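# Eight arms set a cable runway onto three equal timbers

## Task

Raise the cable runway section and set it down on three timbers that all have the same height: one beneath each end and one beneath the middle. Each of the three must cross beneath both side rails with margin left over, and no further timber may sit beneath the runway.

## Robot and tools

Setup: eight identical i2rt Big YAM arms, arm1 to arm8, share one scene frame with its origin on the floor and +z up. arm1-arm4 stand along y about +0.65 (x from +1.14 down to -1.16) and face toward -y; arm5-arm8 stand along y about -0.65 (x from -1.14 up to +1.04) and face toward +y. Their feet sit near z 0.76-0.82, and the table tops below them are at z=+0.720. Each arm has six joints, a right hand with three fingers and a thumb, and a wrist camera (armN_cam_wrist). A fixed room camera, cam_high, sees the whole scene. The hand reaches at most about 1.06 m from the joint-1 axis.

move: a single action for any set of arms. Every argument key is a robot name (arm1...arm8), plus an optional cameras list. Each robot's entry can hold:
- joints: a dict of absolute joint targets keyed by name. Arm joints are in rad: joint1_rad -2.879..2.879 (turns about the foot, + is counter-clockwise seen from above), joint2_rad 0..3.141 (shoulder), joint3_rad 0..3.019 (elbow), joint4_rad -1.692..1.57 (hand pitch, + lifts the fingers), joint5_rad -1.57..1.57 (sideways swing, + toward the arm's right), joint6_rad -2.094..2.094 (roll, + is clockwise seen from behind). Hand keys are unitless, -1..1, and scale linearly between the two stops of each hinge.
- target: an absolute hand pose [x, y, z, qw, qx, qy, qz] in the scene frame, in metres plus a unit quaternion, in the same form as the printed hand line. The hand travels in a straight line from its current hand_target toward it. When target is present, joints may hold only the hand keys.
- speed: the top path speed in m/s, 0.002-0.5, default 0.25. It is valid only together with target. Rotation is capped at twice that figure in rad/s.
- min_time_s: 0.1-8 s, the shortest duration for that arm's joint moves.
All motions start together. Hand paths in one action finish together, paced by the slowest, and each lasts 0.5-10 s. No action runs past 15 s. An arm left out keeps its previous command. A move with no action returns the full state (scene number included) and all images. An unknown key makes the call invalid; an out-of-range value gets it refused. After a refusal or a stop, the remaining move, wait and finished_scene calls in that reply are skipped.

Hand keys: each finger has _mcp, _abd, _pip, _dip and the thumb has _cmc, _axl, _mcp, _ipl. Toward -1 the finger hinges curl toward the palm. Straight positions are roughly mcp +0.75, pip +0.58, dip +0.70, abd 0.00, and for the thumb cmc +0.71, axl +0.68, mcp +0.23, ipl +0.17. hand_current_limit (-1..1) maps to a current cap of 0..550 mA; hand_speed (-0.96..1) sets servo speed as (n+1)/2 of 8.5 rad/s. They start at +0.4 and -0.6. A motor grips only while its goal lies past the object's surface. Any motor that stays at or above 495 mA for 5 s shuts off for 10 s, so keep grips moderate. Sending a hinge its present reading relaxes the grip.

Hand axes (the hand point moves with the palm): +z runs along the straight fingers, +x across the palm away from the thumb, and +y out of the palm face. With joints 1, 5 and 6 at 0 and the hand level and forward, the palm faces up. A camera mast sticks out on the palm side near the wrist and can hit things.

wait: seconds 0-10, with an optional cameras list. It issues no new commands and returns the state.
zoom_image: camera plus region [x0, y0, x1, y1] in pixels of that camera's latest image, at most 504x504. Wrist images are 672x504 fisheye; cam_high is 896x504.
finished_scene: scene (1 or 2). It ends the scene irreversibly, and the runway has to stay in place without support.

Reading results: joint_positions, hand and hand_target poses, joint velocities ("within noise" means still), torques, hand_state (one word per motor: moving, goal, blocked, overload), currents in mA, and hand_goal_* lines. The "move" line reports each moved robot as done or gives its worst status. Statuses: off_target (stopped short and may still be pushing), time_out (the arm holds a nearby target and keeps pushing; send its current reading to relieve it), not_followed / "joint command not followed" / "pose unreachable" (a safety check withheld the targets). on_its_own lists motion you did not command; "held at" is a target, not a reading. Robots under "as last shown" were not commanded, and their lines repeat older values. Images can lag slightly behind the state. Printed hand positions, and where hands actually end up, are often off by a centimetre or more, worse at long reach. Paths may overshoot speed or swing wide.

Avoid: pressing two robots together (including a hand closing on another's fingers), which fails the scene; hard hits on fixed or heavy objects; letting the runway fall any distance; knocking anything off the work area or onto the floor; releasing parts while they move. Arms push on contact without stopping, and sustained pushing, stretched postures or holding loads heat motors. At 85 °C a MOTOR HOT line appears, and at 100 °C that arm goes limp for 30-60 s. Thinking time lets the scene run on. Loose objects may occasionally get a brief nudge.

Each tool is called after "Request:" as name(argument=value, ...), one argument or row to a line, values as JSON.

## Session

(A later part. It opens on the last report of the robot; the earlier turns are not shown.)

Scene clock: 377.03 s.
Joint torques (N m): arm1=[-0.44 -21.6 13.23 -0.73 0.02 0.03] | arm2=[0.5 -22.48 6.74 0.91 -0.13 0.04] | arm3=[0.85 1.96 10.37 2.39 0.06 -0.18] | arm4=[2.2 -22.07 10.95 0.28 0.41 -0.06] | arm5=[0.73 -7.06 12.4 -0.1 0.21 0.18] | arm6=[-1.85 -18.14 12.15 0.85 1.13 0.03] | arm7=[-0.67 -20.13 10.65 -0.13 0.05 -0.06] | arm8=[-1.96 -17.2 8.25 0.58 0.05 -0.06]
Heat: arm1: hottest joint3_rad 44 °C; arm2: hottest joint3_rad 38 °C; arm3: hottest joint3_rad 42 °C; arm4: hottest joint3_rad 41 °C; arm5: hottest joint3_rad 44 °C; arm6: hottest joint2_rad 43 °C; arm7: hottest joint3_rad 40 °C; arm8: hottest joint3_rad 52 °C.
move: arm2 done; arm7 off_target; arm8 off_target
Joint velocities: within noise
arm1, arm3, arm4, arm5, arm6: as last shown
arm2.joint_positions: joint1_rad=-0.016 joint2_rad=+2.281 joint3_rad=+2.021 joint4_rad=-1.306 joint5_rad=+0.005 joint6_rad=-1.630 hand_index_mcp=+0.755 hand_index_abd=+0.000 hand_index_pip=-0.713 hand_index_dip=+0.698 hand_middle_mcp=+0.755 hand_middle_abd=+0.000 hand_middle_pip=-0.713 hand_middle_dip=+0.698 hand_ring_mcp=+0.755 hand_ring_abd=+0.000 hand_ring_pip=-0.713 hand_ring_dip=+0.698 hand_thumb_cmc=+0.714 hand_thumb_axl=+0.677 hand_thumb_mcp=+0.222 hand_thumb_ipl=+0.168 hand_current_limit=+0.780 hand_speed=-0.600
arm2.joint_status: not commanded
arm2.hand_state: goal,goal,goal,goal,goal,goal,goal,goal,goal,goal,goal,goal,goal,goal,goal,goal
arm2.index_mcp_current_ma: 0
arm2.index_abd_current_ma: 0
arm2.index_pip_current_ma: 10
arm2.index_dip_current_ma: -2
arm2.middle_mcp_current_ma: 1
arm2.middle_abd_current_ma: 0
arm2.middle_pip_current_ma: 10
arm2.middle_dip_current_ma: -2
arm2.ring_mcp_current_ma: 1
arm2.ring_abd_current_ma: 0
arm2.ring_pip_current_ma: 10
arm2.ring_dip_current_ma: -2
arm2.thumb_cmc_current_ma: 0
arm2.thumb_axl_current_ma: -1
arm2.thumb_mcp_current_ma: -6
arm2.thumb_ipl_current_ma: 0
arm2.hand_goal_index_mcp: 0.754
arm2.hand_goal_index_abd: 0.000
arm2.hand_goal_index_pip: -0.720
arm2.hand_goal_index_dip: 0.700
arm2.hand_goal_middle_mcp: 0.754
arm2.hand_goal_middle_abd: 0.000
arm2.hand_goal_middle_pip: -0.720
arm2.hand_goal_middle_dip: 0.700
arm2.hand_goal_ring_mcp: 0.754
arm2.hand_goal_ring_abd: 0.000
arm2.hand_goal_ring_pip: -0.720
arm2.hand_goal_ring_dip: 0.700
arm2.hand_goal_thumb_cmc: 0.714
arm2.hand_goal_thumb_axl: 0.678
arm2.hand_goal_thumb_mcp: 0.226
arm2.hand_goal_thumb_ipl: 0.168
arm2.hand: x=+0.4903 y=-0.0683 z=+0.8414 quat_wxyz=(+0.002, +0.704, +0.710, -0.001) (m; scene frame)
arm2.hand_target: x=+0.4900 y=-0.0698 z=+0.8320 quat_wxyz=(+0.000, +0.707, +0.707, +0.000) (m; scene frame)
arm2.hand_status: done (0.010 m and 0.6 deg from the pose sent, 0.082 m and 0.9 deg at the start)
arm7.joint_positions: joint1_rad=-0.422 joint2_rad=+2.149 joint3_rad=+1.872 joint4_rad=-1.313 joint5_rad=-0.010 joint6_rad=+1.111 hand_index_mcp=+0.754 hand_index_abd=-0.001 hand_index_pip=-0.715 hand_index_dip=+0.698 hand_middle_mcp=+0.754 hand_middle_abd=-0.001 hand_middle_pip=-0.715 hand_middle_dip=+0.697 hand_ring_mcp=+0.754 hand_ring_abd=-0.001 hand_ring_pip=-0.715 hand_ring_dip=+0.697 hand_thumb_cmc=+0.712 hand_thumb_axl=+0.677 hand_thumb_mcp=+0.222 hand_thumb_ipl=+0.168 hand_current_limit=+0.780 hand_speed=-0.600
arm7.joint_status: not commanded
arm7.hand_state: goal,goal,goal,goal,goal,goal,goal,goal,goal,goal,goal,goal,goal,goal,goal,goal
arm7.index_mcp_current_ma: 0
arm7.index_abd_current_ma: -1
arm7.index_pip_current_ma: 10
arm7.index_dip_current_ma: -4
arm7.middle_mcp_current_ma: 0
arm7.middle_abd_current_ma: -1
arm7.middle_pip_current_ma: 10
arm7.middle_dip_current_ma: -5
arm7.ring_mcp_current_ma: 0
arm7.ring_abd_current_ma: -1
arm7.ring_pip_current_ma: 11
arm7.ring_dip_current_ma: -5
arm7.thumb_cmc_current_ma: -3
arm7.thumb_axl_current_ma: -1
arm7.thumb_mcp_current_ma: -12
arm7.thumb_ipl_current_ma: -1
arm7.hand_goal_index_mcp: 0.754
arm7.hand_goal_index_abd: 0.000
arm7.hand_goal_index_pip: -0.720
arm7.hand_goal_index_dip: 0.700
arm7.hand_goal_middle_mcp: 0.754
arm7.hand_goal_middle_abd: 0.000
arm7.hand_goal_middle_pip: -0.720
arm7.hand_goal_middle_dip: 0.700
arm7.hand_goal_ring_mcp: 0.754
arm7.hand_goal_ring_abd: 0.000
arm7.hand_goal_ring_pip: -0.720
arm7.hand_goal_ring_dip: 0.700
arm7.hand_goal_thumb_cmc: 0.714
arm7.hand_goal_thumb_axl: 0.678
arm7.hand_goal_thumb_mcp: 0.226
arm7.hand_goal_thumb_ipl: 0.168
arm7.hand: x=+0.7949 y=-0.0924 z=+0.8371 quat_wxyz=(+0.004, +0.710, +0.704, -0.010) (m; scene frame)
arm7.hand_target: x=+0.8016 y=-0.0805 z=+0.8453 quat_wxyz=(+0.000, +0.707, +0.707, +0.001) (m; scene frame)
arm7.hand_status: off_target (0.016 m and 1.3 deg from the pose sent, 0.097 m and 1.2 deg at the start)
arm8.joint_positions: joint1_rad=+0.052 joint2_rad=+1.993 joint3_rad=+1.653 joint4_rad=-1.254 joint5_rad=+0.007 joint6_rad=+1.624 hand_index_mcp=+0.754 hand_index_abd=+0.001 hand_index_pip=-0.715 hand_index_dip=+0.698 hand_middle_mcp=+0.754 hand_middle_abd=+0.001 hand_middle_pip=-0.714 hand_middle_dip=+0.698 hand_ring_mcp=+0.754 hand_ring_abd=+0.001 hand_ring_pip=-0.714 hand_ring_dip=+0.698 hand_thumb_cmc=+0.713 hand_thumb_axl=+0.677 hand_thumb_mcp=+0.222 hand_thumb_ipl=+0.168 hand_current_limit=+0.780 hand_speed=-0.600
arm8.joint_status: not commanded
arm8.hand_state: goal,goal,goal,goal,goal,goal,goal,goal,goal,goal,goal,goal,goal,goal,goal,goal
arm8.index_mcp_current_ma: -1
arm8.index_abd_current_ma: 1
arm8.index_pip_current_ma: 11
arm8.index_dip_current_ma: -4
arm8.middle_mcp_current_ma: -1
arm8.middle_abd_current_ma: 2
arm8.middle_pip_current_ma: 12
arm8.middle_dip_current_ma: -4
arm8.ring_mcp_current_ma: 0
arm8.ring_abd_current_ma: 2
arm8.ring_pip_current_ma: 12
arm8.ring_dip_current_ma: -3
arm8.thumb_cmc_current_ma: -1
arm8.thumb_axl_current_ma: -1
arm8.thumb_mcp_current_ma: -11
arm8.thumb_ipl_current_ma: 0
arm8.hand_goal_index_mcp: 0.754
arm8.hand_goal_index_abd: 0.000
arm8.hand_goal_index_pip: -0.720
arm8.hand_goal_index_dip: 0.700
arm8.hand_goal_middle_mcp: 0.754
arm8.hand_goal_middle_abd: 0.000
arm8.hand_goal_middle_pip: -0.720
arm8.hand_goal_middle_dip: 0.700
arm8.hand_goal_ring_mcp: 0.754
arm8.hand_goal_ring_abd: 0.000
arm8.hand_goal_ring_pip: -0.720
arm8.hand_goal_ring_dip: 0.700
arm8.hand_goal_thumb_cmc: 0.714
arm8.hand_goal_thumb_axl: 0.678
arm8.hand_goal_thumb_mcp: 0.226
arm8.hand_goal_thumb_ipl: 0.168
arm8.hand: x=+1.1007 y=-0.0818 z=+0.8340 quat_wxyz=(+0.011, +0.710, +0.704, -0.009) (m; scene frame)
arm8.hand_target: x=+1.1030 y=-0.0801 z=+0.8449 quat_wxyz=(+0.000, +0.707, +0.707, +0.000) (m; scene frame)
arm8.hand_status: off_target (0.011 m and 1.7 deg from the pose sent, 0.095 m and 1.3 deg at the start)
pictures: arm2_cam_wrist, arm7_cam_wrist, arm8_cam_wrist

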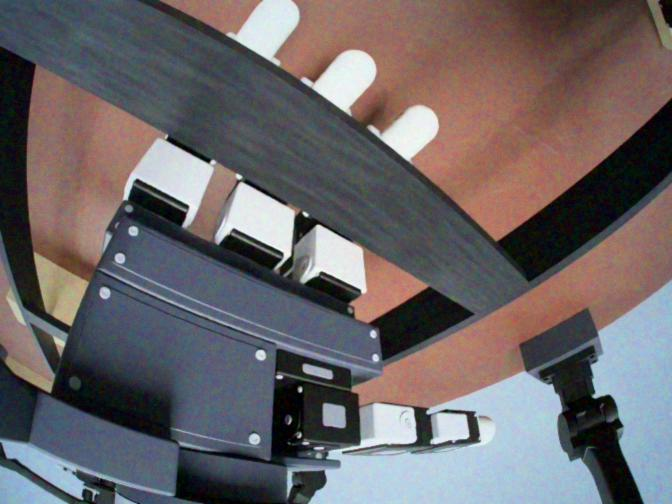

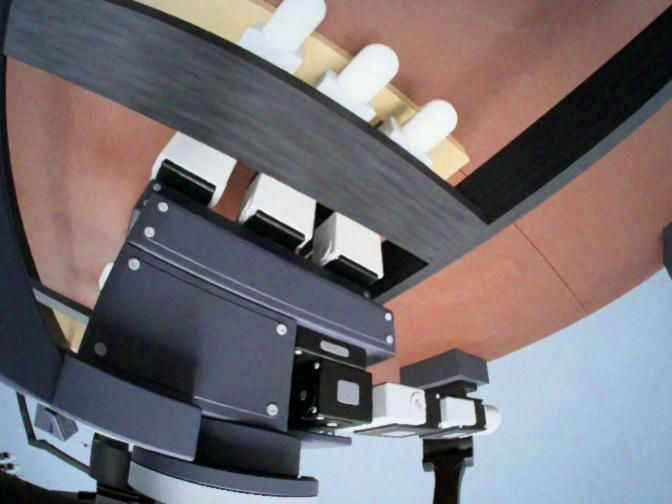

